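## Task

Lift the red can from the turntable and set it upright on the coaster, while every other can stays standing where it was on the turntable.

## Robot and tools

Robot: two arms, left_arm and right_arm, each with six joints ordered waist, shoulder, elbow, forearm roll, wrist pitch, wrist roll, and a parallel gripper. The left gripper's fingers can fold: grip parts with the outer quarter of the pads (near the fingertips), since grips deeper toward the palm may be loose, slip or squeeze too hard, and pressing tips down onto a surface folds them. The right gripper's fingers are rigid.

Frames: the scene frame has its origin at table-top height midway between the nominal bases, +z up, +x out over the table, left_arm on the +y side. Real bases: left_arm at (-0.088, +0.517, 0) m, quat_wxyz (+1.000, 0, 0, -0.015); right_arm at (-0.042, -0.595, 0) m, quat_wxyz (+1.000, 0, 0, +0.022). Each arm's end_effector_position (m), end_effector_quat_wxyz and velocities are given in that arm's own base frame; fixed cameras and the table use the scene frame. The end-effector point sits between the pads when closed; fingertips extend about 33 mm past it at gaps up to 40 mm, about 9 mm when wide open. Gripper fingers point along its +z, close along its y. Reported poses may be off by a few cm.

Row format (used by every moving tool): 18 numbers, one row covering both arms. First left_arm: six absolute joint targets in radians, then gripper position, force_limit, speed; then the same nine for right_arm. Always send all 18. Joint ranges: elbow -2.792 to 2.792, all others -6.283 to 6.283; a target more than 0.010 rad beyond a range end (and beyond the current angle) is refused. Gripper position in [-1, 1]: +1 fully open (140 mm), pads meet near -0.8, -1 closes until blocked. force_limit in [-1, 1]: roughly 14 N at -1, 40 N at 0, 58 N at +1 for a slow close; faster closes grip harder. speed in [-1, 1]: about 30, 140, 250 mm/s at -1, 0, +1. Both start at +1. To leave a gripper unchanged, repeat its last three numbers.

execute_actions: actions is a list of actions; each action is a table of up to 15 rows, one row per 1/30 s control step, the last row held if shorter. Each action lasts 0.5 s. cameras: list of names, ["all"], or []; images come only when requested or when actions is empty. An empty actions list also shows the scene number and task.

move: target is one 18-number row or a list of up to 15 rows, all absolute joint angles; joints of both arms interpolate together, so the hand follows a curve and does not avoid obstacles. speed: rad/s for the joint that travels farthest, 0.01 to 3.92, default 0.5, one value or one per target. blend: rad, corner rounding per target; 0 stops at each. stop_force: N, 10 to 80, ends an arm's path when push against its motion exceeds that much; use with low speed, fingers equal in all rows, not with blocking=false; omit it when moving away from a contact. zero: with stop_force, true re-zeros the force estimate first. blocking=false returns after about 0.5 s while the move continues; a new move replaces it. The result adds a move: line, e.g. done, off_target, moving, held, fault, possibly limits=held.

wait: seconds 0 to 10; arms hold the last command. stop: brakes a running move (fingers continue). zoom_image: camera (cam_high, cam_low, cam_left_wrist, cam_right_wrist), region [x0, y0, x1, y1] in pixels, at most 504 by 504, from the newest image. finished_scene: scene number 1 or 2; ends the scene irreversibly.

Result lines: Joint positions, Joint velocities (may say within noise), Joint targets (angles being driven toward now), Joint torques, External joint torques, Flange force (gripper axes, includes held weight), Tool commands, object_status, position_measured, Kept back. object_status: 0 moving, 1 blocked while opening, 2 blocked while closing (a grip), 3 reached the command or pads met. position_measured is in counts: 3 wide open, about 75 at 100 mm, 139 at 60 mm, 200 at 20 mm, 230 pads touching. To squeeze harder after a grip, raise force_limit and shift position between -1 and -0.98. Results often arrive with 4 control steps still pending, so base the next angles on your last row, not the reported targets. joint command not followed means the clearance check between arms altered targets.

Cameras: cam_high, cam_low (fixed, scene frame) and cam_left_wrist, cam_right_wrist, each 672x504, with calibration given per scene.

Avoid: knocking over or moving the other cans, dropping the target can or releasing it while moving, anything leaving the table, hard hits on fixed or heavy objects, and arms touching or squeezing each other. Joint contact torque at its limit (waist and shoulder 319, elbow 150, wrist joints 42.3 N m) or 144 N of outside force freezes that arm for 10 s; if a grip pins the arm after such a fault, open first. Stretching out, holding loads or pushing into unreachable poses heats motors; a MOTOR HOT line warns of a 30 to 60 s shutdown. Loose objects may occasionally be nudged by outside pushes. The result must hold once the robot lets go: can upright on the coaster.

Each tool is called after "Request:" as name(argument=value, ...) on one line, values as JSON.

## Session

Request:
execute_actions(actions=[])

Scene clock: 0.00 s.
left_arm: end_effector_position=(+0.4547, -0.7299, +0.3048) position_measured=3 object_status=3 end_effector_quat_wxyz=(+0.310, +0.600, -0.255, +0.692) | right_arm: end_effector_position=(+0.8196, -0.0158, +0.2739) position_measured=3 object_status=3 end_effector_quat_wxyz=(-0.355, +0.303, +0.878, -0.103)
Joint positions: left_arm=[-1.193 0.393 2.177 2.747 1.188 -1.378] | right_arm=[-0.059 0.908 0.696 -0.007 2.295 -0.968]
Joint velocities: within noise
Joint torques (N m): no reading
External joint torques (N m): no reading
Flange force (N): no reading
Joint targets: left_arm=[-1.193 0.393 2.177 2.747 1.188 -1.378] | right_arm=[-0.059 0.908 0.696 -0.007 2.295 -0.968]
Tool commands: left_gripper/position=+1.0 left_gripper/force_limit=+1.0 left_gripper/speed=+1.0 right_gripper/position=+1.0 right_gripper/force_limit=+1.0 right_gripper/speed=+1.0

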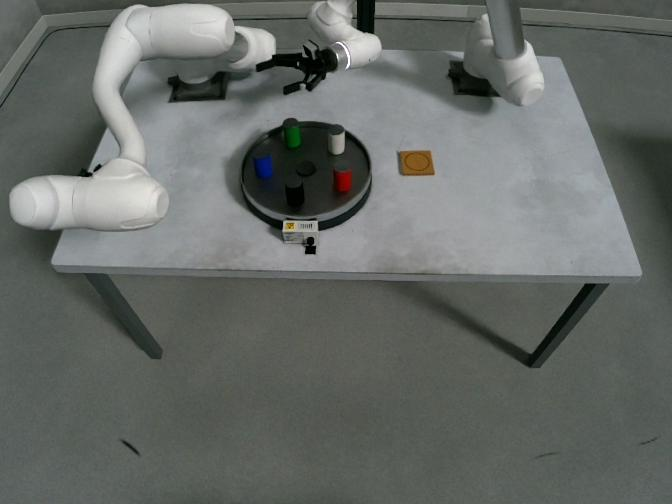

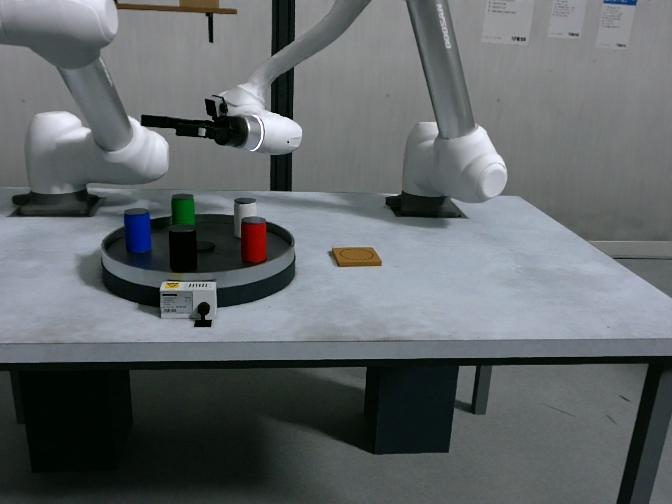

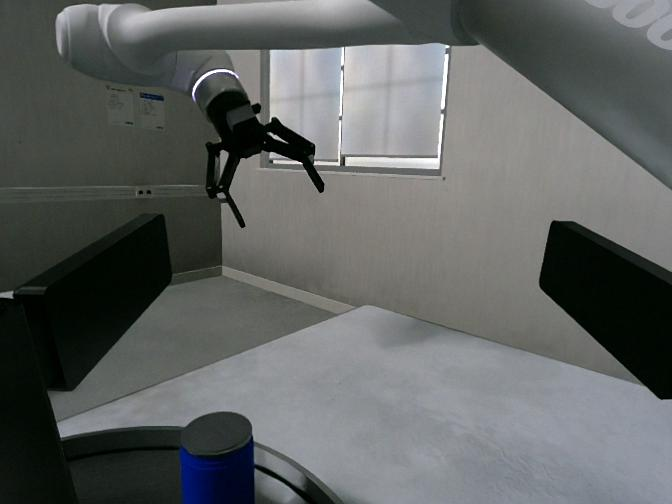

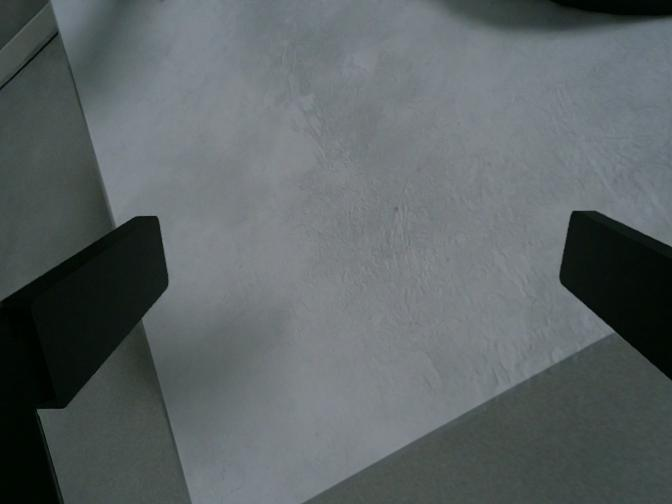

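Request:
move(target=[[-0.75,0.5,1.2,2.95,0.6,-1.5,1,-1,1,-0.059,0.908,0.696,-0.007,2.295,-0.968,1,1,1],[-0.589,0.545,1.009,3.1416,-1.588,-1.61,1,-1,1,-0.059,0.908,0.696,-0.007,2.295,-0.968,1,1,1]], blend=[0.3,0], speed=1.3, cameras=["all"])

Scene clock: 3.83 s.
left_arm: end_effector_position=(+0.5524, -0.7800, +0.3862) position_measured=3 object_status=3 end_effector_quat_wxyz=(+0.326, +0.589, -0.217, +0.707) | right_arm: end_effector_position=(+0.8196, -0.0157, +0.2739) position_measured=3 object_status=3 end_effector_quat_wxyz=(-0.355, +0.303, +0.878, -0.103)
Joint positions: left_arm=[-1.095 0.416 1.962 2.791 1.059 -1.405] | right_arm=[-0.059 0.908 0.696 -0.007 2.295 -0.968]
Joint torques (N m): left_arm=[2.4 -75.56 -32.34 -2.53 2.79 -0.12] | right_arm=[-3.32 -126.83 -40.78 4.13 2.01 -0.01]
External joint torques (N m): left_arm=[-2.58 -0.7 -1.09 0.25 -0.16 0.12] | right_arm=[3.23 1.66 -0.43 0.31 -0.07 -0.01]
Flange force (N): left_arm=[1.3 4.0 0.6] | right_arm=[-1.3 5.2 -4.5]
Joint targets: left_arm=[-1.095 0.416 1.962 2.791 1.059 -1.405] | right_arm=[-0.059 0.908 0.696 -0.007 2.295 -0.968]
move: held (left_arm; a check stopped the path); path passed 0 of 2 targets; limits=held; left_arm: the wrist pitch is farthest, 2.647 rad from its target
joint command not followed: on one or more control steps a check withheld the commanded joint targets of the left arm, and it was not sent them on those steps.
cause: the commanded joint targets, or the way to them, would bring a part of the robot too close to another arm (this arm's gripper and a part of the right arm just beyond the shoulder, along the way the arms are being sent, or toward where that arm still pushes).
camera_calibration:
cam_left_wrist: T_world_to_cam=[[-0.707652, -0.699729, 0.0980203, -0.184478], [-0.174196, 0.0383318, -0.983965, 0.504134], [0.684751, -0.713379, -0.149016, -0.735312], [0, 0, 0, 1]] pos_world=[0.460778, -0.672965, 0.40456]
cam_right_wrist: T_world_to_cam=[[0.462043, 0.785548, -0.41162, -0.244429], [0.762882, -0.588732, -0.267218, -0.560189], [-0.452246, -0.190551, -0.8713, 0.752927], [0, 0, 0, 1]] pos_world=[0.880803, 0.00568107, 0.405721]

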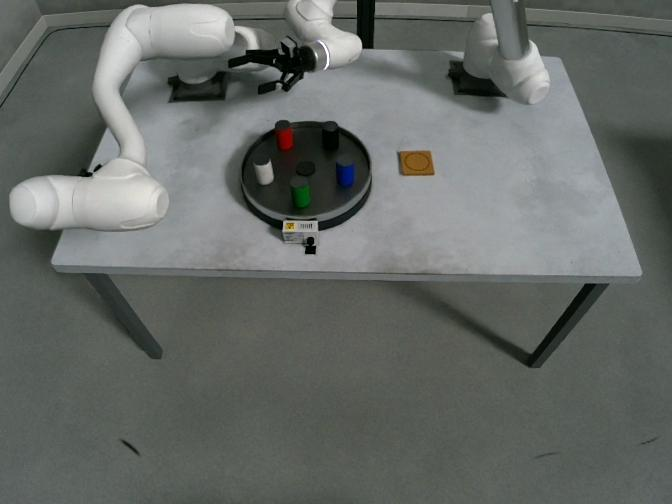

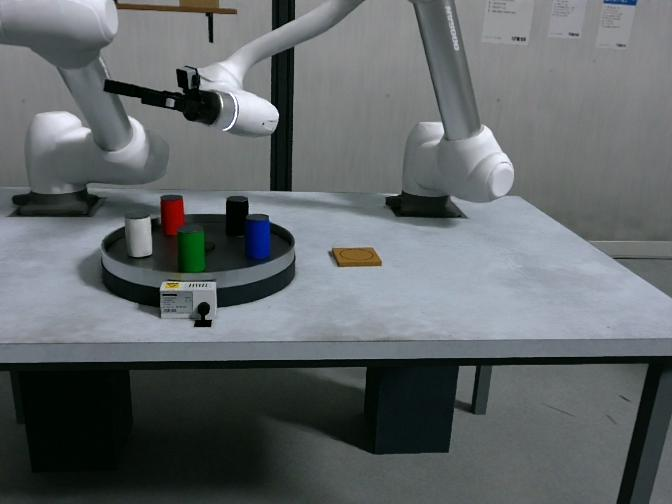

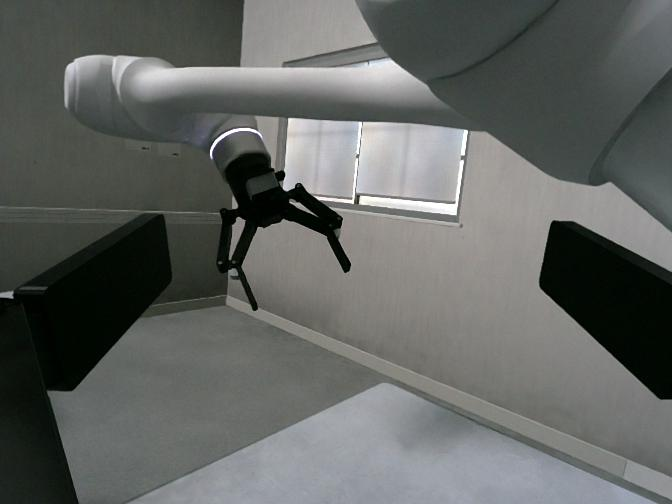

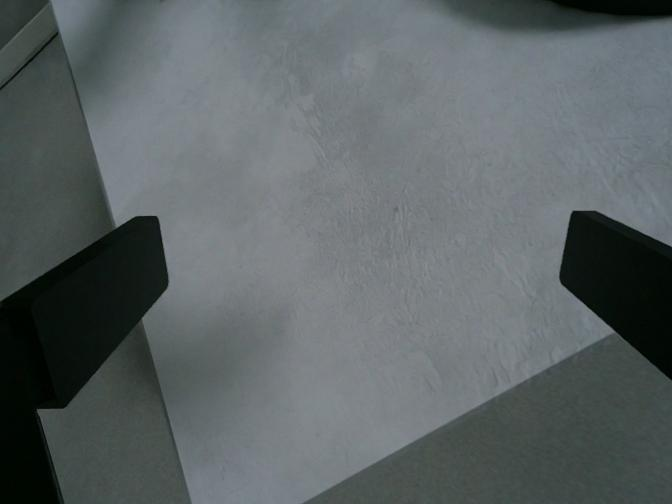

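Request:
move(target=[[-0.62,0.42,1.7,2.85,1.0,-1.5,1,-1,1,-0.059,0.908,0.696,-0.007,2.295,-0.968,1,1,1],[-0.589,0.545,1.009,3.1416,-1.588,-1.61,1,-1,1,-0.059,0.908,0.696,-0.007,2.295,-0.968,1,1,1]], blend=[0.1,0], speed=[0.8,1.6], cameras=["cam_high","cam_left_wrist"])

Request:
wait(seconds=0.5, cameras=["cam_high","cam_left_wrist"])

Request:
wait(seconds=0.5, cameras=["cam_left_wrist"])

Scene clock: 7.17 s.
left_arm: end_effector_position=(+0.7511, -0.4603, +0.3595) position_measured=3 object_status=3 end_effector_quat_wxyz=(+0.000, +0.962, -0.271, +0.000) | right_arm: end_effector_position=(+0.8195, -0.0156, +0.2738) position_measured=3 object_status=3 end_effector_quat_wxyz=(-0.355, +0.303, +0.878, -0.102)
Joint positions: left_arm=[-0.589 0.545 1.009 3.142 -1.588 -1.61] | right_arm=[-0.059 0.908 0.696 -0.007 2.295 -0.968]
Joint torques (N m): left_arm=[2.35 -97.34 -42.27 -4.64 0.27 -0.07] | right_arm=[-2.97 -126.95 -40.62 4.2 2 0.01]
External joint torques (N m): left_arm=[-2.37 -0.51 -0.69 0.23 -0.23 0.07] | right_arm=[2.56 2.81 -0.25 0.2 -0.07 -0.03]
Flange force (N): left_arm=[1.2 2.6 -1.7] | right_arm=[-3.2 5.6 -5.6]
Joint targets: left_arm=[-0.589 0.545 1.009 3.142 -1.588 -1.610] | right_arm=[-0.059 0.908 0.696 -0.007 2.295 -0.968]
move: done
camera_calibration:
cam_left_wrist: T_world_to_cam=[[-0.50712, -0.861759, -0.0141735, -0.002328], [-0.807855, 0.46954, 0.356233, 0.692811], [-0.300332, 0.192103, -0.93429, 0.791715], [0, 0, 0, 1]] pos_world=[0.796288, -0.4794, 0.492856]
Images, in order (width x height): cam_high 672x504, cam_left_wrist 672x504.

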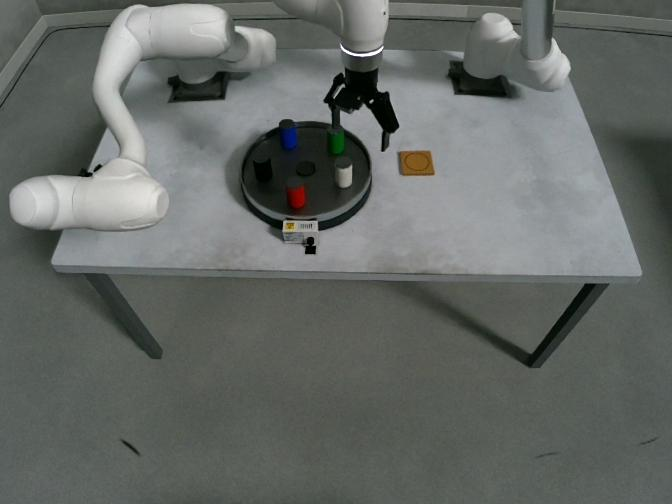

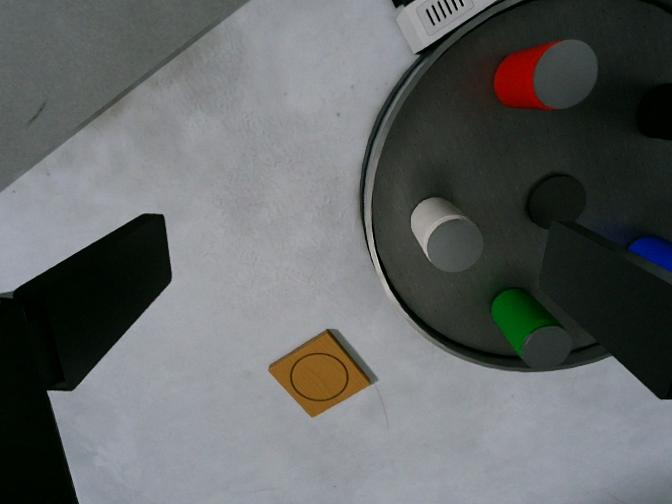

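Scene clock: 7.67 s.
left_arm: end_effector_position=(+0.7511, -0.4603, +0.3595) position_measured=3 object_status=3 end_effector_quat_wxyz=(+0.000, +0.962, -0.271, +0.000) | right_arm: end_effector_position=(+0.8195, -0.0156, +0.2738) position_measured=3 object_status=3 end_effector_quat_wxyz=(-0.355, +0.303, +0.878, -0.102)
Joint positions: left_arm=[-0.589 0.545 1.009 3.142 -1.588 -1.61] | right_arm=[-0.059 0.908 0.696 -0.007 2.295 -0.968]
Joint torques (N m): left_arm=[1.83 -97.35 -41.99 -4.64 0.27 -0.05] | right_arm=[-3 -126.6 -40.54 4.18 2.11 0.05]
External joint torques (N m): left_arm=[-2.05 -0.51 -0.98 0.22 -0.23 0.05] | right_arm=[2.69 1.12 -0.78 0.27 -0.16 -0.07]
Flange force (N): left_arm=[2.1 2.3 -2.2] | right_arm=[-1.5 4.6 -4.9]
Joint targets: left_arm=[-0.589 0.545 1.009 3.142 -1.588 -1.610] | right_arm=[-0.059 0.908 0.696 -0.007 2.295 -0.968]
Tool commands: left_gripper/position=+1.0 left_gripper/force_limit=-1.0 left_gripper/speed=+1.0 right_gripper/position=+1.0 right_gripper/force_limit=+1.0 right_gripper/speed=+1.0
wait: 0.50 s; at rest by 0.17 s
camera_calibration:
cam_left_wrist: T_world_to_cam=[[-0.50705, -0.8618, -0.0142034, -0.00238861], [-0.807899, 0.469465, 0.356233, 0.69281], [-0.300333, 0.192103, -0.934289, 0.791716], [0, 0, 0, 1]] pos_world=[0.796288, -0.4794, 0.492856]
Images, in order (width x height): cam_high 672x504, cam_left_wrist 672x504.

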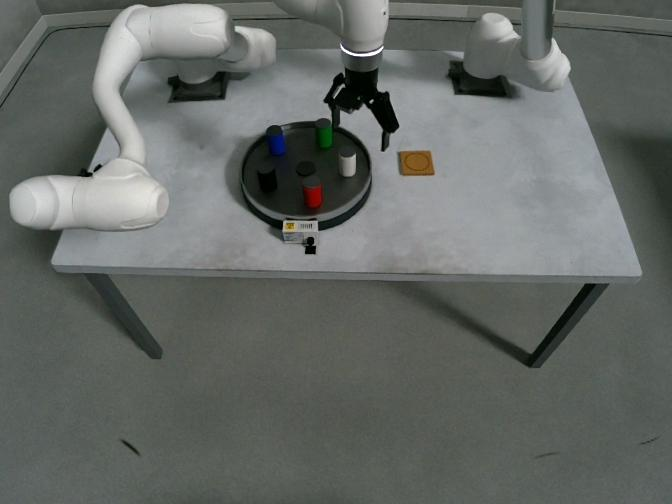

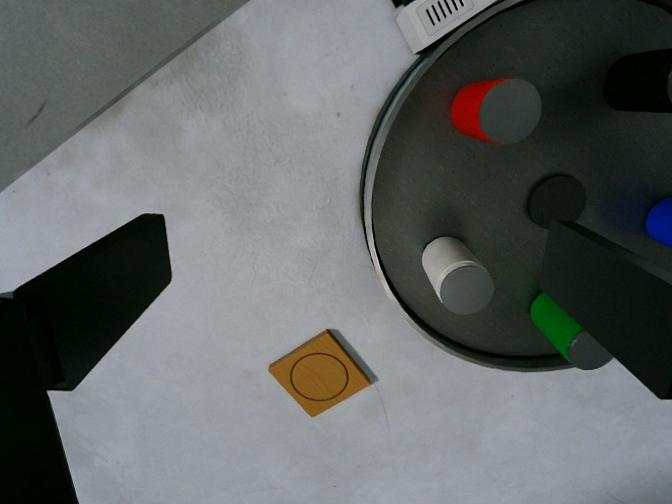

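Scene clock: 8.17 s.
left_arm: end_effector_position=(+0.7511, -0.4603, +0.3595) position_measured=3 object_status=3 end_effector_quat_wxyz=(+0.000, +0.962, -0.271, +0.000) | right_arm: end_effector_position=(+0.8195, -0.0156, +0.2738) position_measured=3 object_status=3 end_effector_quat_wxyz=(-0.355, +0.303, +0.878, -0.102)
Joint positions: left_arm=[-0.589 0.545 1.009 3.142 -1.588 -1.61] | right_arm=[-0.059 0.908 0.696 -0.007 2.295 -0.968]
Joint torques (N m): left_arm=[1.76 -97.47 -42.35 -4.66 0.18 -0.12] | right_arm=[-3.15 -127.73 -40.68 4.14 2.03 0.03]
External joint torques (N m): left_arm=[-1.95 -0.57 -0.67 0.23 -0.14 0.12] | right_arm=[4.21 3.36 -0.23 0.29 -0.1 -0.05]
Flange force (N): left_arm=[1.0 2.1 -1.5] | right_arm=[-3.0 7.6 -6.4]
Joint targets: left_arm=[-0.589 0.545 1.009 3.142 -1.588 -1.610] | right_arm=[-0.059 0.908 0.696 -0.007 2.295 -0.968]
Tool commands: left_gripper/position=+1.0 left_gripper/force_limit=-1.0 left_gripper/speed=+1.0 right_gripper/position=+1.0 right_gripper/force_limit=+1.0 right_gripper/speed=+1.0
wait: 0.50 s; at rest by 0.17 s
camera_calibration:
cam_left_wrist: T_world_to_cam=[[-0.50705, -0.8618, -0.0142034, -0.00238861], [-0.807899, 0.469465, 0.356233, 0.69281], [-0.300333, 0.192103, -0.934289, 0.791716], [0, 0, 0, 1]] pos_world=[0.796288, -0.4794, 0.492856]
Images, in order (width x height): cam_left_wrist 672x504.

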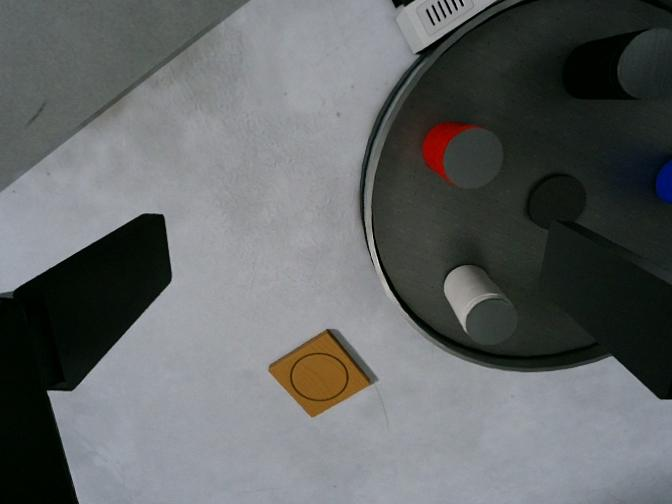

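Request:
move(target=[-0.70,0.4582,1.3023,3.1416,-1.3811,-0.176,0.74,-1,1,-0.059,0.908,0.696,-0.007,2.295,-0.968,1,1,1], speed=1.3, cameras=["cam_high","cam_low","cam_left_wrist"])

Request:
wait(seconds=0.5, cameras=["cam_left_wrist"])

Request:
wait(seconds=0.5, cameras=["cam_left_wrist"])

Request:
wait(seconds=0.5, cameras=["cam_left_wrist"])

Scene clock: 12.00 s.
left_arm: end_effector_position=(+0.6519, -0.5039, +0.2706) position_measured=36 object_status=3 end_effector_quat_wxyz=(+0.000, -0.500, +0.866, +0.000) | right_arm: end_effector_position=(+0.8195, -0.0156, +0.2738) position_measured=3 object_status=3 end_effector_quat_wxyz=(-0.355, +0.303, +0.878, -0.102)
Joint positions: left_arm=[-0.7 0.458 1.302 3.142 -1.381 -0.176] | right_arm=[-0.059 0.908 0.696 -0.007 2.295 -0.968]
Joint torques (N m): left_arm=[2.76 -88.89 -41.15 -4.58 0.13 -0.34] | right_arm=[-3.37 -126.43 -40.56 4.1 2.13 0]
External joint torques (N m): left_arm=[-2.68 -0.03 -0.99 0.21 -0.12 0.33] | right_arm=[3.95 2.14 -0.35 0.32 -0.2 -0.02]
Flange force (N): left_arm=[3.1 -2.0 -1.6] | right_arm=[-1.5 6.2 -4.6]
Joint targets: left_arm=[-0.700 0.458 1.302 3.142 -1.381 -0.176] | right_arm=[-0.059 0.908 0.696 -0.007 2.295 -0.968]
move: done
camera_calibration:
cam_left_wrist: T_world_to_cam=[[-0.874581, 0.484673, -0.0141666, 0.826573], [0.448588, 0.819866, 0.355792, 0.0224444], [0.184058, 0.304814, -0.934458, 0.428302], [0, 0, 0, 1]] pos_world=[0.634004, -0.549572, 0.403954]
Images, in order (width x height): cam_high 672x504, cam_low 672x504, cam_left_wrist 672x504.

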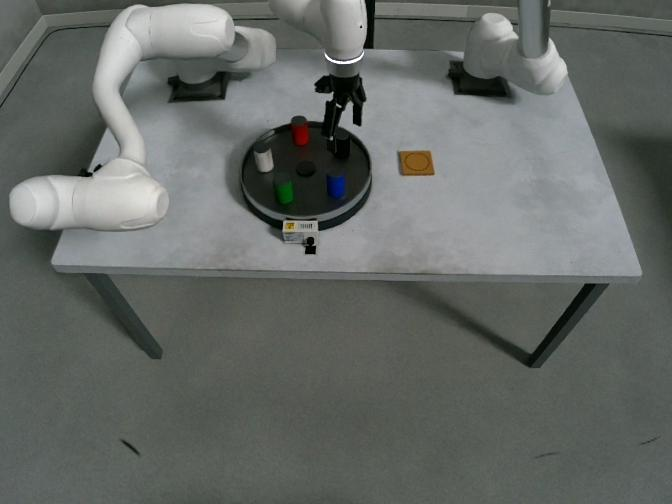

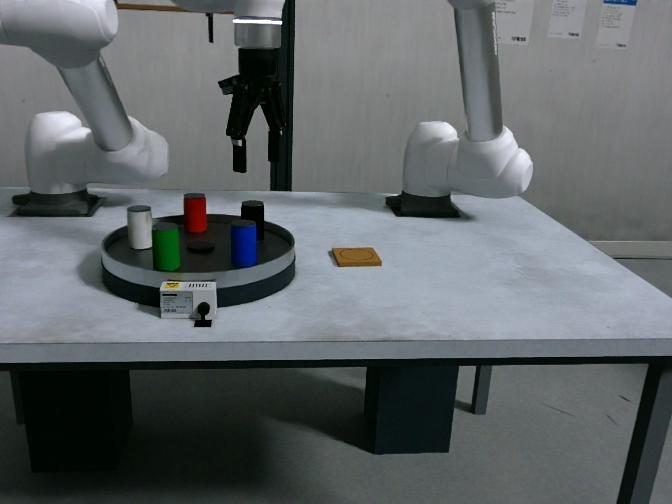

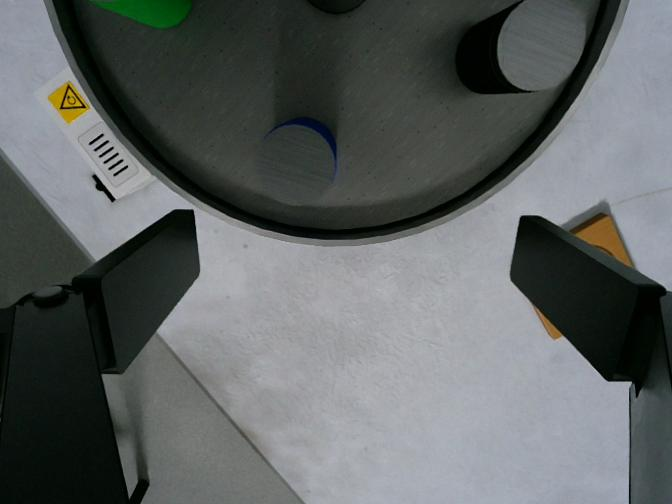

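Scene clock: 12.50 s.
left_arm: end_effector_position=(+0.6519, -0.5039, +0.2706) position_measured=36 object_status=3 end_effector_quat_wxyz=(+0.000, -0.500, +0.866, +0.000) | right_arm: end_effector_position=(+0.8195, -0.0156, +0.2738) position_measured=3 object_status=3 end_effector_quat_wxyz=(-0.355, +0.303, +0.878, -0.102)
Joint positions: left_arm=[-0.7 0.458 1.302 3.142 -1.381 -0.176] | right_arm=[-0.059 0.908 0.696 -0.007 2.295 -0.968]
Joint torques (N m): left_arm=[1.55 -88.52 -41.16 -4.64 0.17 -0.04] | right_arm=[-3.1 -126.92 -40.79 4.08 2.02 0.06]
External joint torques (N m): left_arm=[-1.11 -0.85 -1.08 0.28 -0.18 0.04] | right_arm=[3.16 2.24 -0.25 0.35 -0.09 -0.08]
Flange force (N): left_arm=[1.5 -1.2 -2.0] | right_arm=[-2.0 5.5 -4.6]
Joint targets: left_arm=[-0.700 0.458 1.302 3.142 -1.381 -0.176] | right_arm=[-0.059 0.908 0.696 -0.007 2.295 -0.968]
Tool commands: left_gripper/position=+0.74 left_gripper/force_limit=-1.0 left_gripper/speed=+1.0 right_gripper/position=+1.0 right_gripper/force_limit=+1.0 right_gripper/speed=+1.0
wait: 0.50 s; at rest by 0.17 s
camera_calibration:
cam_left_wrist: T_world_to_cam=[[-0.874581, 0.484673, -0.0141666, 0.826486], [0.448588, 0.819866, 0.355792, 0.0224892], [0.184058, 0.304814, -0.934458, 0.42832], [0, 0, 0, 1]] pos_world=[0.633904, -0.549572, 0.403954]
Images, in order (width x height): cam_left_wrist 672x504.

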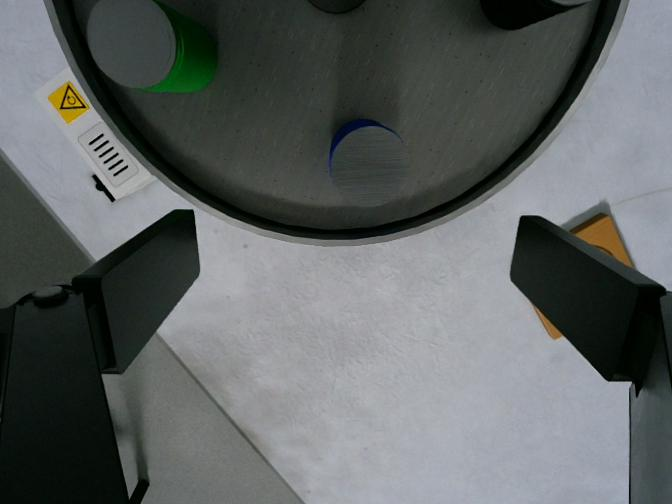

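Scene clock: 13.00 s.
left_arm: end_effector_position=(+0.6519, -0.5039, +0.2706) position_measured=36 object_status=3 end_effector_quat_wxyz=(+0.000, -0.500, +0.866, +0.000) | right_arm: end_effector_position=(+0.8195, -0.0156, +0.2738) position_measured=3 object_status=3 end_effector_quat_wxyz=(-0.355, +0.303, +0.878, -0.102)
Joint positions: left_arm=[-0.7 0.458 1.302 3.142 -1.381 -0.176] | right_arm=[-0.059 0.908 0.696 -0.007 2.295 -0.968]
Joint torques (N m): left_arm=[2.42 -88.59 -41.2 -4.65 0.24 -0.13] | right_arm=[-3.15 -126.74 -40.76 4.1 2.03 0]
External joint torques (N m): left_arm=[-2.97 -0.41 -0.97 0.25 -0.24 0.13] | right_arm=[3.47 2.06 -0.27 0.33 -0.1 -0.02]
Flange force (N): left_arm=[3.7 -1.3 -1.8] | right_arm=[-1.5 5.6 -4.4]
Joint targets: left_arm=[-0.700 0.458 1.302 3.142 -1.381 -0.176] | right_arm=[-0.059 0.908 0.696 -0.007 2.295 -0.968]
Tool commands: left_gripper/position=+0.74 left_gripper/force_limit=-1.0 left_gripper/speed=+1.0 right_gripper/position=+1.0 right_gripper/force_limit=+1.0 right_gripper/speed=+1.0
wait: 0.50 s; at rest by 0.17 s
camera_calibration:
cam_left_wrist: T_world_to_cam=[[-0.874581, 0.484673, -0.0141666, 0.826486], [0.448588, 0.819866, 0.355792, 0.0224892], [0.184058, 0.304814, -0.934458, 0.42832], [0, 0, 0, 1]] pos_world=[0.633904, -0.549572, 0.403954]
Images, in order (width x height): cam_left_wrist 672x504.

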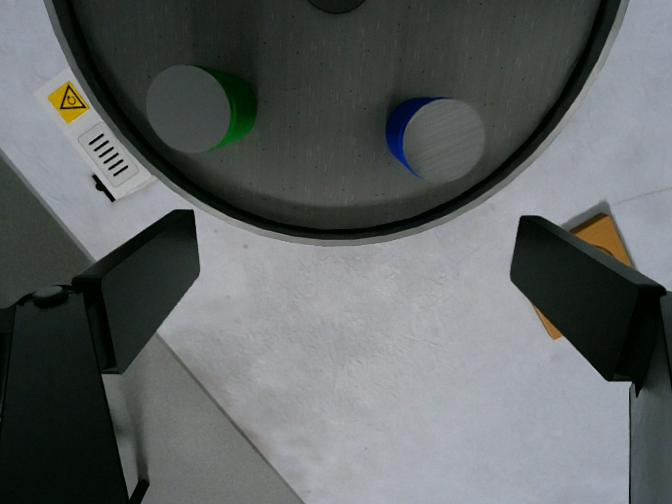

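Scene clock: 13.50 s.
left_arm: end_effector_position=(+0.6519, -0.5039, +0.2706) position_measured=36 object_status=3 end_effector_quat_wxyz=(+0.000, -0.500, +0.866, +0.000) | right_arm: end_effector_position=(+0.8195, -0.0156, +0.2738) position_measured=3 object_status=3 end_effector_quat_wxyz=(-0.355, +0.303, +0.878, -0.102)
Joint positions: left_arm=[-0.7 0.458 1.302 3.142 -1.381 -0.176] | right_arm=[-0.059 0.908 0.696 -0.007 2.295 -0.968]
Joint torques (N m): left_arm=[2.24 -88.36 -41.19 -4.66 0.2 -0.03] | right_arm=[-3.33 -126.63 -40.65 4.12 2.04 -0.01]
External joint torques (N m): left_arm=[-1.98 -0.68 -0.97 0.29 -0.2 0.03] | right_arm=[3.65 1.9 -0.4 0.31 -0.11 -0.01]
Flange force (N): left_arm=[2.5 -1.0 -1.9] | right_arm=[-1.4 5.8 -4.6]
Joint targets: left_arm=[-0.700 0.458 1.302 3.142 -1.381 -0.176] | right_arm=[-0.059 0.908 0.696 -0.007 2.295 -0.968]
Tool commands: left_gripper/position=+0.74 left_gripper/force_limit=-1.0 left_gripper/speed=+1.0 right_gripper/position=+1.0 right_gripper/force_limit=+1.0 right_gripper/speed=+1.0
wait: 0.50 s; at rest by 0.17 s
camera_calibration:
cam_left_wrist: T_world_to_cam=[[-0.874581, 0.484673, -0.0141666, 0.826486], [0.448588, 0.819866, 0.355792, 0.0224892], [0.184058, 0.304814, -0.934458, 0.42832], [0, 0, 0, 1]] pos_world=[0.633904, -0.549572, 0.403954]
Images, in order (width x height): cam_left_wrist 672x504.

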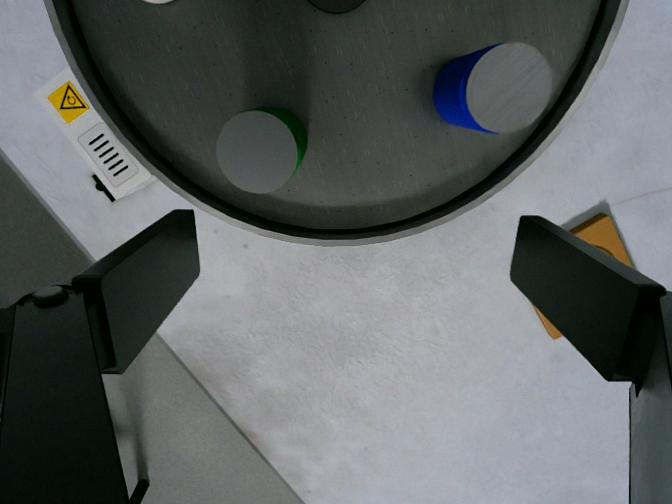

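Request:
move(target=[-0.7059,0.5102,1.3704,3.1416,-1.261,-0.1823,0.74,-1,1,-0.059,0.908,0.696,-0.007,2.295,-0.968,1,1,1], speed=0.3, cameras=["cam_left_wrist"])

Request:
wait(seconds=0.4, cameras=["cam_left_wrist"])

Request:
wait(seconds=0.4, cameras=["cam_left_wrist"])

Request:
wait(seconds=0.4, cameras=["cam_left_wrist"])

Scene clock: 15.47 s.
left_arm: end_effector_position=(+0.6580, -0.5155, +0.1907) position_measured=36 object_status=3 end_effector_quat_wxyz=(+0.000, -0.500, +0.866, +0.000) | right_arm: end_effector_position=(+0.8195, -0.0156, +0.2738) position_measured=3 object_status=3 end_effector_quat_wxyz=(-0.355, +0.303, +0.878, -0.102)
Joint positions: left_arm=[-0.706 0.51 1.37 3.142 -1.261 -0.182] | right_arm=[-0.059 0.908 0.696 -0.007 2.295 -0.968]
Joint torques (N m): left_arm=[1.6 -91.85 -39.77 -4.44 0.34 -0.14] | right_arm=[-3.15 -127.29 -40.7 4.16 2 -0.03]
External joint torques (N m): left_arm=[-1.52 -0.72 -1.13 0.19 -0.33 0.14] | right_arm=[4.76 3.16 -0.13 0.28 -0.08 0.01]
Flange force (N): left_arm=[1.9 -1.6 -2.1] | right_arm=[-2.2 7.7 -5.7]
Joint targets: left_arm=[-0.706 0.510 1.370 3.142 -1.261 -0.182] | right_arm=[-0.059 0.908 0.696 -0.007 2.295 -0.968]
move: done
camera_calibration:
cam_left_wrist: T_world_to_cam=[[-0.874767, 0.484337, -0.0141638, 0.836327], [0.448268, 0.820027, 0.355826, 0.0579308], [0.183955, 0.304916, -0.934445, 0.356171], [0, 0, 0, 1]] pos_world=[0.640103, -0.561171, 0.324054]
Images, in order (width x height): cam_left_wrist 672x504.

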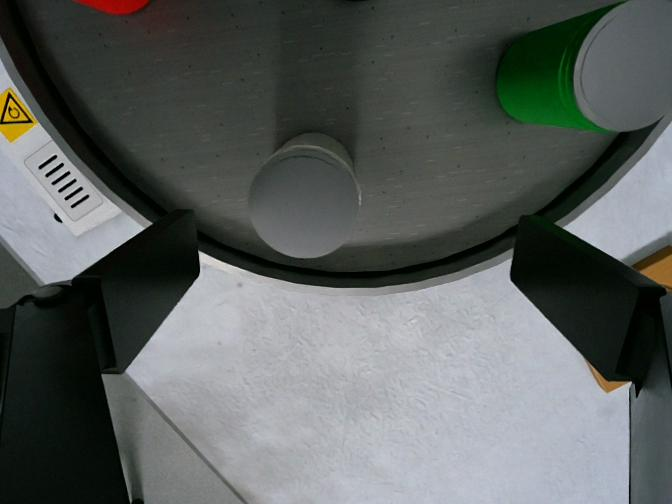

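Scene clock: 15.87 s.
left_arm: end_effector_position=(+0.6580, -0.5155, +0.1906) position_measured=36 object_status=3 end_effector_quat_wxyz=(+0.000, -0.500, +0.866, +0.000) | right_arm: end_effector_position=(+0.8195, -0.0156, +0.2738) position_measured=3 object_status=3 end_effector_quat_wxyz=(-0.355, +0.303, +0.878, -0.102)
Joint positions: left_arm=[-0.706 0.51 1.37 3.142 -1.261 -0.182] | right_arm=[-0.059 0.908 0.696 -0.007 2.295 -0.968]
Joint torques (N m): left_arm=[2.39 -91.77 -40.05 -4.55 0.08 -0.06] | right_arm=[-2.83 -126.41 -40.66 4.11 2.14 0.03]
External joint torques (N m): left_arm=[-2.45 -0.94 -0.87 0.3 -0.08 0.06] | right_arm=[3.39 0.48 -0.79 0.37 -0.19 -0.05]
Flange force (N): left_arm=[2.9 -0.2 -1.5] | right_arm=[-0.1 4.5 -3.8]
Joint targets: left_arm=[-0.706 0.510 1.370 3.142 -1.261 -0.182] | right_arm=[-0.059 0.908 0.696 -0.007 2.295 -0.968]
Tool commands: left_gripper/position=+0.74 left_gripper/force_limit=-1.0 left_gripper/speed=+1.0 right_gripper/position=+1.0 right_gripper/force_limit=+1.0 right_gripper/speed=+1.0
wait: 0.40 s; at rest by 0.17 s
camera_calibration:
cam_left_wrist: T_world_to_cam=[[-0.874767, 0.484337, -0.0141638, 0.836325], [0.448268, 0.820027, 0.355826, 0.0579664], [0.183955, 0.304916, -0.934445, 0.356078], [0, 0, 0, 1]] pos_world=[0.640103, -0.561171, 0.323954]
Images, in order (width x height): cam_left_wrist 672x504.

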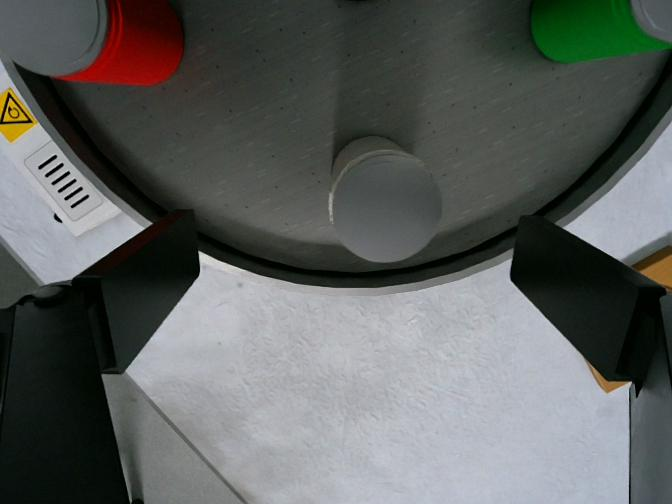

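Scene clock: 16.27 s.
left_arm: end_effector_position=(+0.6580, -0.5155, +0.1906) position_measured=36 object_status=3 end_effector_quat_wxyz=(+0.000, -0.500, +0.866, +0.000) | right_arm: end_effector_position=(+0.8195, -0.0156, +0.2738) position_measured=3 object_status=3 end_effector_quat_wxyz=(-0.355, +0.303, +0.878, -0.102)
Joint positions: left_arm=[-0.706 0.51 1.37 3.142 -1.261 -0.182] | right_arm=[-0.059 0.908 0.696 -0.007 2.295 -0.968]
Joint torques (N m): left_arm=[2.11 -91.7 -39.87 -4.51 0.24 -0.1] | right_arm=[-3.14 -126.86 -40.63 4.15 2.07 -0.12]
External joint torques (N m): left_arm=[-2.42 -0.97 -1.04 0.25 -0.24 0.1] | right_arm=[3.72 2.77 -0.2 0.26 -0.15 0.1]
Flange force (N): left_arm=[2.9 -0.7 -2.0] | right_arm=[-2.3 6.6 -5.1]
Joint targets: left_arm=[-0.706 0.510 1.370 3.142 -1.261 -0.182] | right_arm=[-0.059 0.908 0.696 -0.007 2.295 -0.968]
Tool commands: left_gripper/position=+0.74 left_gripper/force_limit=-1.0 left_gripper/speed=+1.0 right_gripper/position=+1.0 right_gripper/force_limit=+1.0 right_gripper/speed=+1.0
wait: 0.40 s; at rest by 0.17 s
camera_calibration:
cam_left_wrist: T_world_to_cam=[[-0.874767, 0.484337, -0.0141638, 0.836325], [0.448268, 0.820027, 0.355826, 0.0579664], [0.183955, 0.304916, -0.934445, 0.356078], [0, 0, 0, 1]] pos_world=[0.640103, -0.561171, 0.323954]
Images, in order (width x height): cam_left_wrist 672x504.

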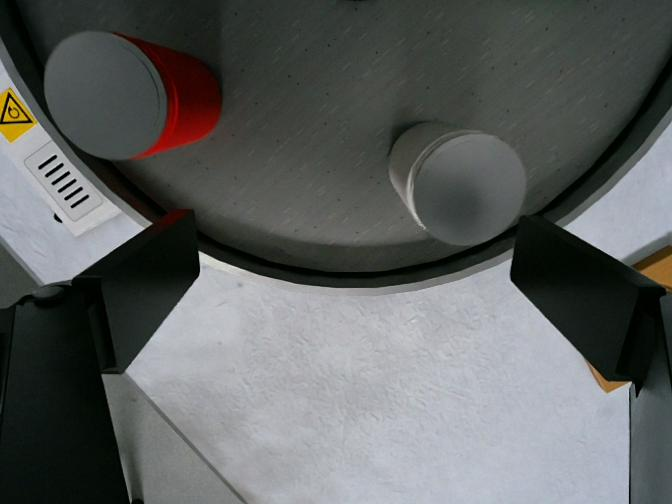

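Scene clock: 16.67 s.
left_arm: end_effector_position=(+0.6580, -0.5155, +0.1906) position_measured=36 object_status=3 end_effector_quat_wxyz=(+0.000, -0.500, +0.866, +0.000) | right_arm: end_effector_position=(+0.8195, -0.0156, +0.2738) position_measured=3 object_status=3 end_effector_quat_wxyz=(-0.355, +0.303, +0.878, -0.102)
Joint positions: left_arm=[-0.706 0.51 1.37 3.142 -1.261 -0.182] | right_arm=[-0.059 0.908 0.696 -0.007 2.295 -0.968]
Joint torques (N m): left_arm=[1.72 -92.29 -40.07 -4.49 0.21 -0.11] | right_arm=[-2.85 -126.96 -40.81 4.13 1.99 -0.07]
External joint torques (N m): left_arm=[-1.86 -0.54 -0.9 0.23 -0.2 0.11] | right_arm=[3.34 2.89 -0.02 0.28 -0.07 0.05]
Flange force (N): left_arm=[2.3 -1.1 -1.6] | right_arm=[-2.4 6.2 -4.7]
Joint targets: left_arm=[-0.706 0.510 1.370 3.142 -1.261 -0.182] | right_arm=[-0.059 0.908 0.696 -0.007 2.295 -0.968]
Tool commands: left_gripper/position=+0.74 left_gripper/force_limit=-1.0 left_gripper/speed=+1.0 right_gripper/position=+1.0 right_gripper/force_limit=+1.0 right_gripper/speed=+1.0
wait: 0.40 s; at rest by 0.17 s
camera_calibration:
cam_left_wrist: T_world_to_cam=[[-0.874767, 0.484337, -0.0141638, 0.836325], [0.448268, 0.820027, 0.355826, 0.0579664], [0.183955, 0.304916, -0.934445, 0.356078], [0, 0, 0, 1]] pos_world=[0.640103, -0.561171, 0.323954]
Images, in order (width x height): cam_left_wrist 672x504.

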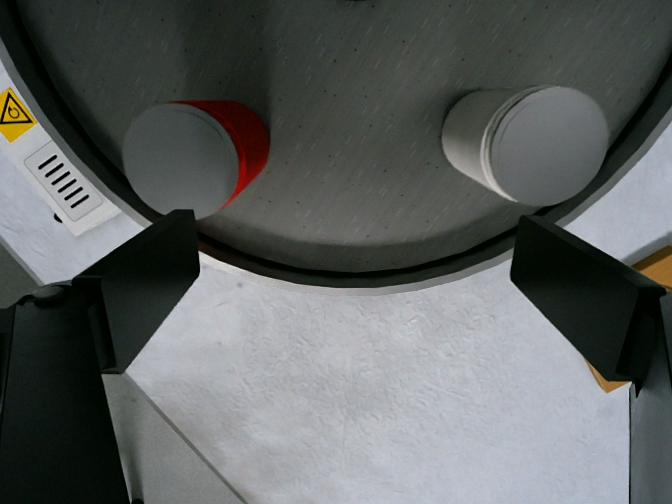

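Request:
execute_actions(actions=[[[-0.7059,0.5102,1.3704,3.1416,-1.261,-0.1823,0.49,-1,-0.2,-0.059,0.908,0.696,-0.007,2.295,-0.968,1,1,1]]], cameras=["cam_left_wrist"])

Scene clock: 35.53 s.
left_arm: end_effector_position=(+0.6580, -0.5155, +0.1906) position_measured=67 object_status=0 end_effector_quat_wxyz=(+0.000, -0.500, +0.866, +0.000) | right_arm: end_effector_position=(+0.8195, -0.0156, +0.2738) position_measured=3 object_status=3 end_effector_quat_wxyz=(-0.355, +0.303, +0.878, -0.102)
Joint positions: left_arm=[-0.706 0.51 1.37 3.142 -1.261 -0.182] | right_arm=[-0.059 0.908 0.696 -0.007 2.295 -0.968]
Joint torques (N m): left_arm=[2.23 -91.88 -39.91 -4.47 0.24 -0.06] | right_arm=[-3.07 -126.8 -40.78 4.22 2.04 -0.04]
External joint torques (N m): left_arm=[-1.93 -0.74 -0.96 0.24 -0.24 0.06] | right_arm=[3.51 2.11 -0.25 0.21 -0.11 0.02]
Flange force (N): left_arm=[2.4 -1.0 -1.8] | right_arm=[-1.6 5.7 -4.3]
Joint targets: left_arm=[-0.706 0.510 1.370 3.142 -1.261 -0.182] | right_arm=[-0.059 0.908 0.696 -0.007 2.295 -0.968]
Kept back: 4 steps.
Step readings (joint positions of left_arm | right_arm):
0: [-0.706 0.510 1.370 3.142 -1.261 -0.182] | [-0.059 0.908 0.696 -0.007 2.295 -0.968]
1: [-0.706 0.510 1.370 3.142 -1.261 -0.182] | [-0.059 0.908 0.696 -0.007 2.295 -0.968]
2: [-0.706 0.510 1.370 3.142 -1.261 -0.182] | [-0.059 0.908 0.696 -0.007 2.295 -0.968]
4: [-0.706 0.510 1.370 3.142 -1.261 -0.182] | [-0.059 0.908 0.696 -0.007 2.295 -0.968]
8: [-0.706 0.510 1.370 3.142 -1.261 -0.182] | [-0.059 0.908 0.696 -0.007 2.295 -0.968]
camera_calibration:
cam_left_wrist: T_world_to_cam=[[-0.874767, 0.484337, -0.0141638, 0.836325], [0.448268, 0.820027, 0.355826, 0.0579664], [0.183955, 0.304916, -0.934445, 0.356078], [0, 0, 0, 1]] pos_world=[0.640103, -0.561171, 0.323954]
Images, in order (width x height): cam_left_wrist 672x504.

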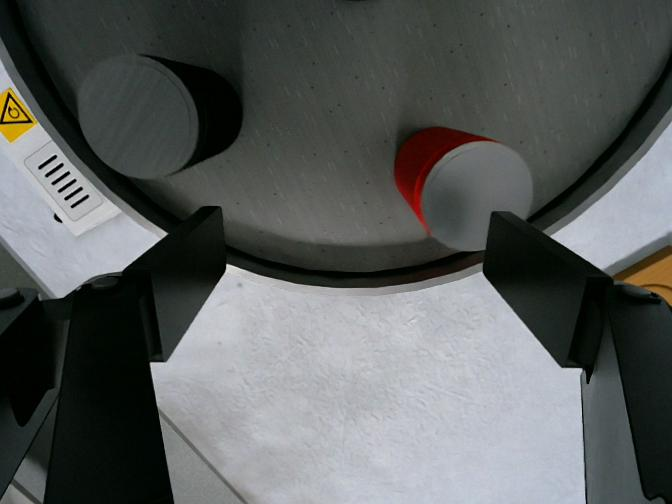

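Request:
wait(seconds=0, cameras=["cam_left_wrist"])

Scene clock: 35.90 s.
left_arm: end_effector_position=(+0.6580, -0.5155, +0.1906) position_measured=67 object_status=3 end_effector_quat_wxyz=(+0.000, -0.500, +0.866, +0.000) | right_arm: end_effector_position=(+0.8195, -0.0156, +0.2738) position_measured=3 object_status=3 end_effector_quat_wxyz=(-0.355, +0.303, +0.878, -0.102)
Joint positions: left_arm=[-0.706 0.51 1.37 3.142 -1.261 -0.182] | right_arm=[-0.059 0.908 0.696 -0.007 2.295 -0.968]
Joint torques (N m): left_arm=[2.3 -92.1 -39.96 -4.4 0.12 -0.15] | right_arm=[-2.91 -127.14 -40.84 4.16 2.1 0]
External joint torques (N m): left_arm=[-2.24 -0.53 -0.92 0.16 -0.12 0.15] | right_arm=[3.5 3.12 0.02 0.25 -0.19 -0.02]
Flange force (N): left_arm=[2.7 -1.1 -1.5] | right_arm=[-2.6 6.4 -4.6]
Joint targets: left_arm=[-0.706 0.510 1.370 3.142 -1.261 -0.182] | right_arm=[-0.059 0.908 0.696 -0.007 2.295 -0.968]
Tool commands: left_gripper/position=+0.49 left_gripper/force_limit=-1.0 left_gripper/speed=-0.2 right_gripper/position=+1.0 right_gripper/force_limit=+1.0 right_gripper/speed=+1.0
camera_calibration:
cam_left_wrist: T_world_to_cam=[[-0.874767, 0.484337, -0.0141638, 0.836325], [0.448268, 0.820027, 0.355826, 0.0579664], [0.183955, 0.304916, -0.934445, 0.356078], [0, 0, 0, 1]] pos_world=[0.640103, -0.561171, 0.323954]
Images, in order (width x height): cam_left_wrist 672x504.

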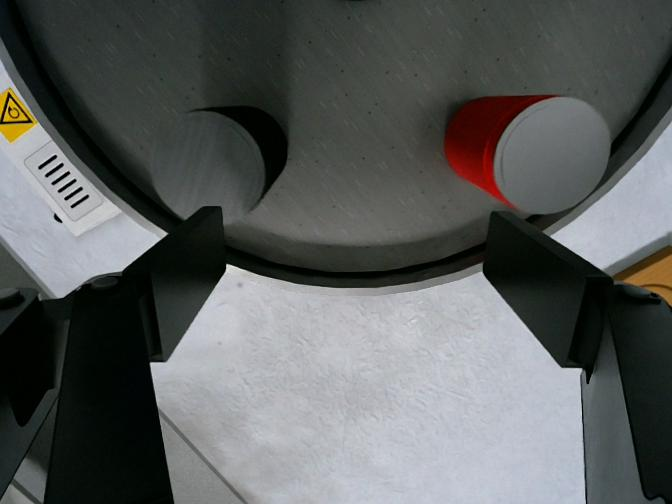

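Request:
wait(seconds=4, cameras=["cam_left_wrist"])

Scene clock: 40.37 s.
left_arm: end_effector_position=(+0.6580, -0.5155, +0.1906) position_measured=67 object_status=3 end_effector_quat_wxyz=(+0.000, -0.500, +0.866, +0.000) | right_arm: end_effector_position=(+0.8195, -0.0156, +0.2738) position_measured=3 object_status=3 end_effector_quat_wxyz=(-0.355, +0.303, +0.878, -0.102)
Joint positions: left_arm=[-0.706 0.51 1.37 3.142 -1.261 -0.182] | right_arm=[-0.059 0.908 0.696 -0.007 2.295 -0.968]
Joint torques (N m): left_arm=[1.5 -92.38 -39.72 -4.54 0.23 -0.11] | right_arm=[-3.67 -126.92 -40.79 4.09 2.13 0.03]
External joint torques (N m): left_arm=[-1.13 -0.42 -1.22 0.3 -0.23 0.11] | right_arm=[3.6 3.25 0.07 0.3 -0.22 -0.05]
Flange force (N): left_arm=[1.6 -2.3 -1.9] | right_arm=[-2.6 6.5 -4.5]
Joint targets: left_arm=[-0.706 0.510 1.370 3.142 -1.261 -0.182] | right_arm=[-0.059 0.908 0.696 -0.007 2.295 -0.968]
Tool commands: left_gripper/position=+0.49 left_gripper/force_limit=-1.0 left_gripper/speed=-0.2 right_gripper/position=+1.0 right_gripper/force_limit=+1.0 right_gripper/speed=+1.0
wait: 4.00 s; at rest from the start
camera_calibration:
cam_left_wrist: T_world_to_cam=[[-0.874767, 0.484337, -0.0141638, 0.836325], [0.448268, 0.820027, 0.355826, 0.0579664], [0.183955, 0.304916, -0.934445, 0.356078], [0, 0, 0, 1]] pos_world=[0.640103, -0.561171, 0.323954]
Images, in order (width x height): cam_left_wrist 672x504.

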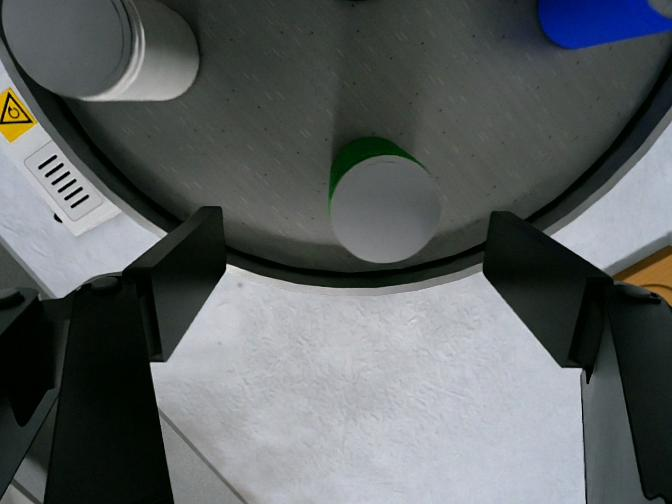

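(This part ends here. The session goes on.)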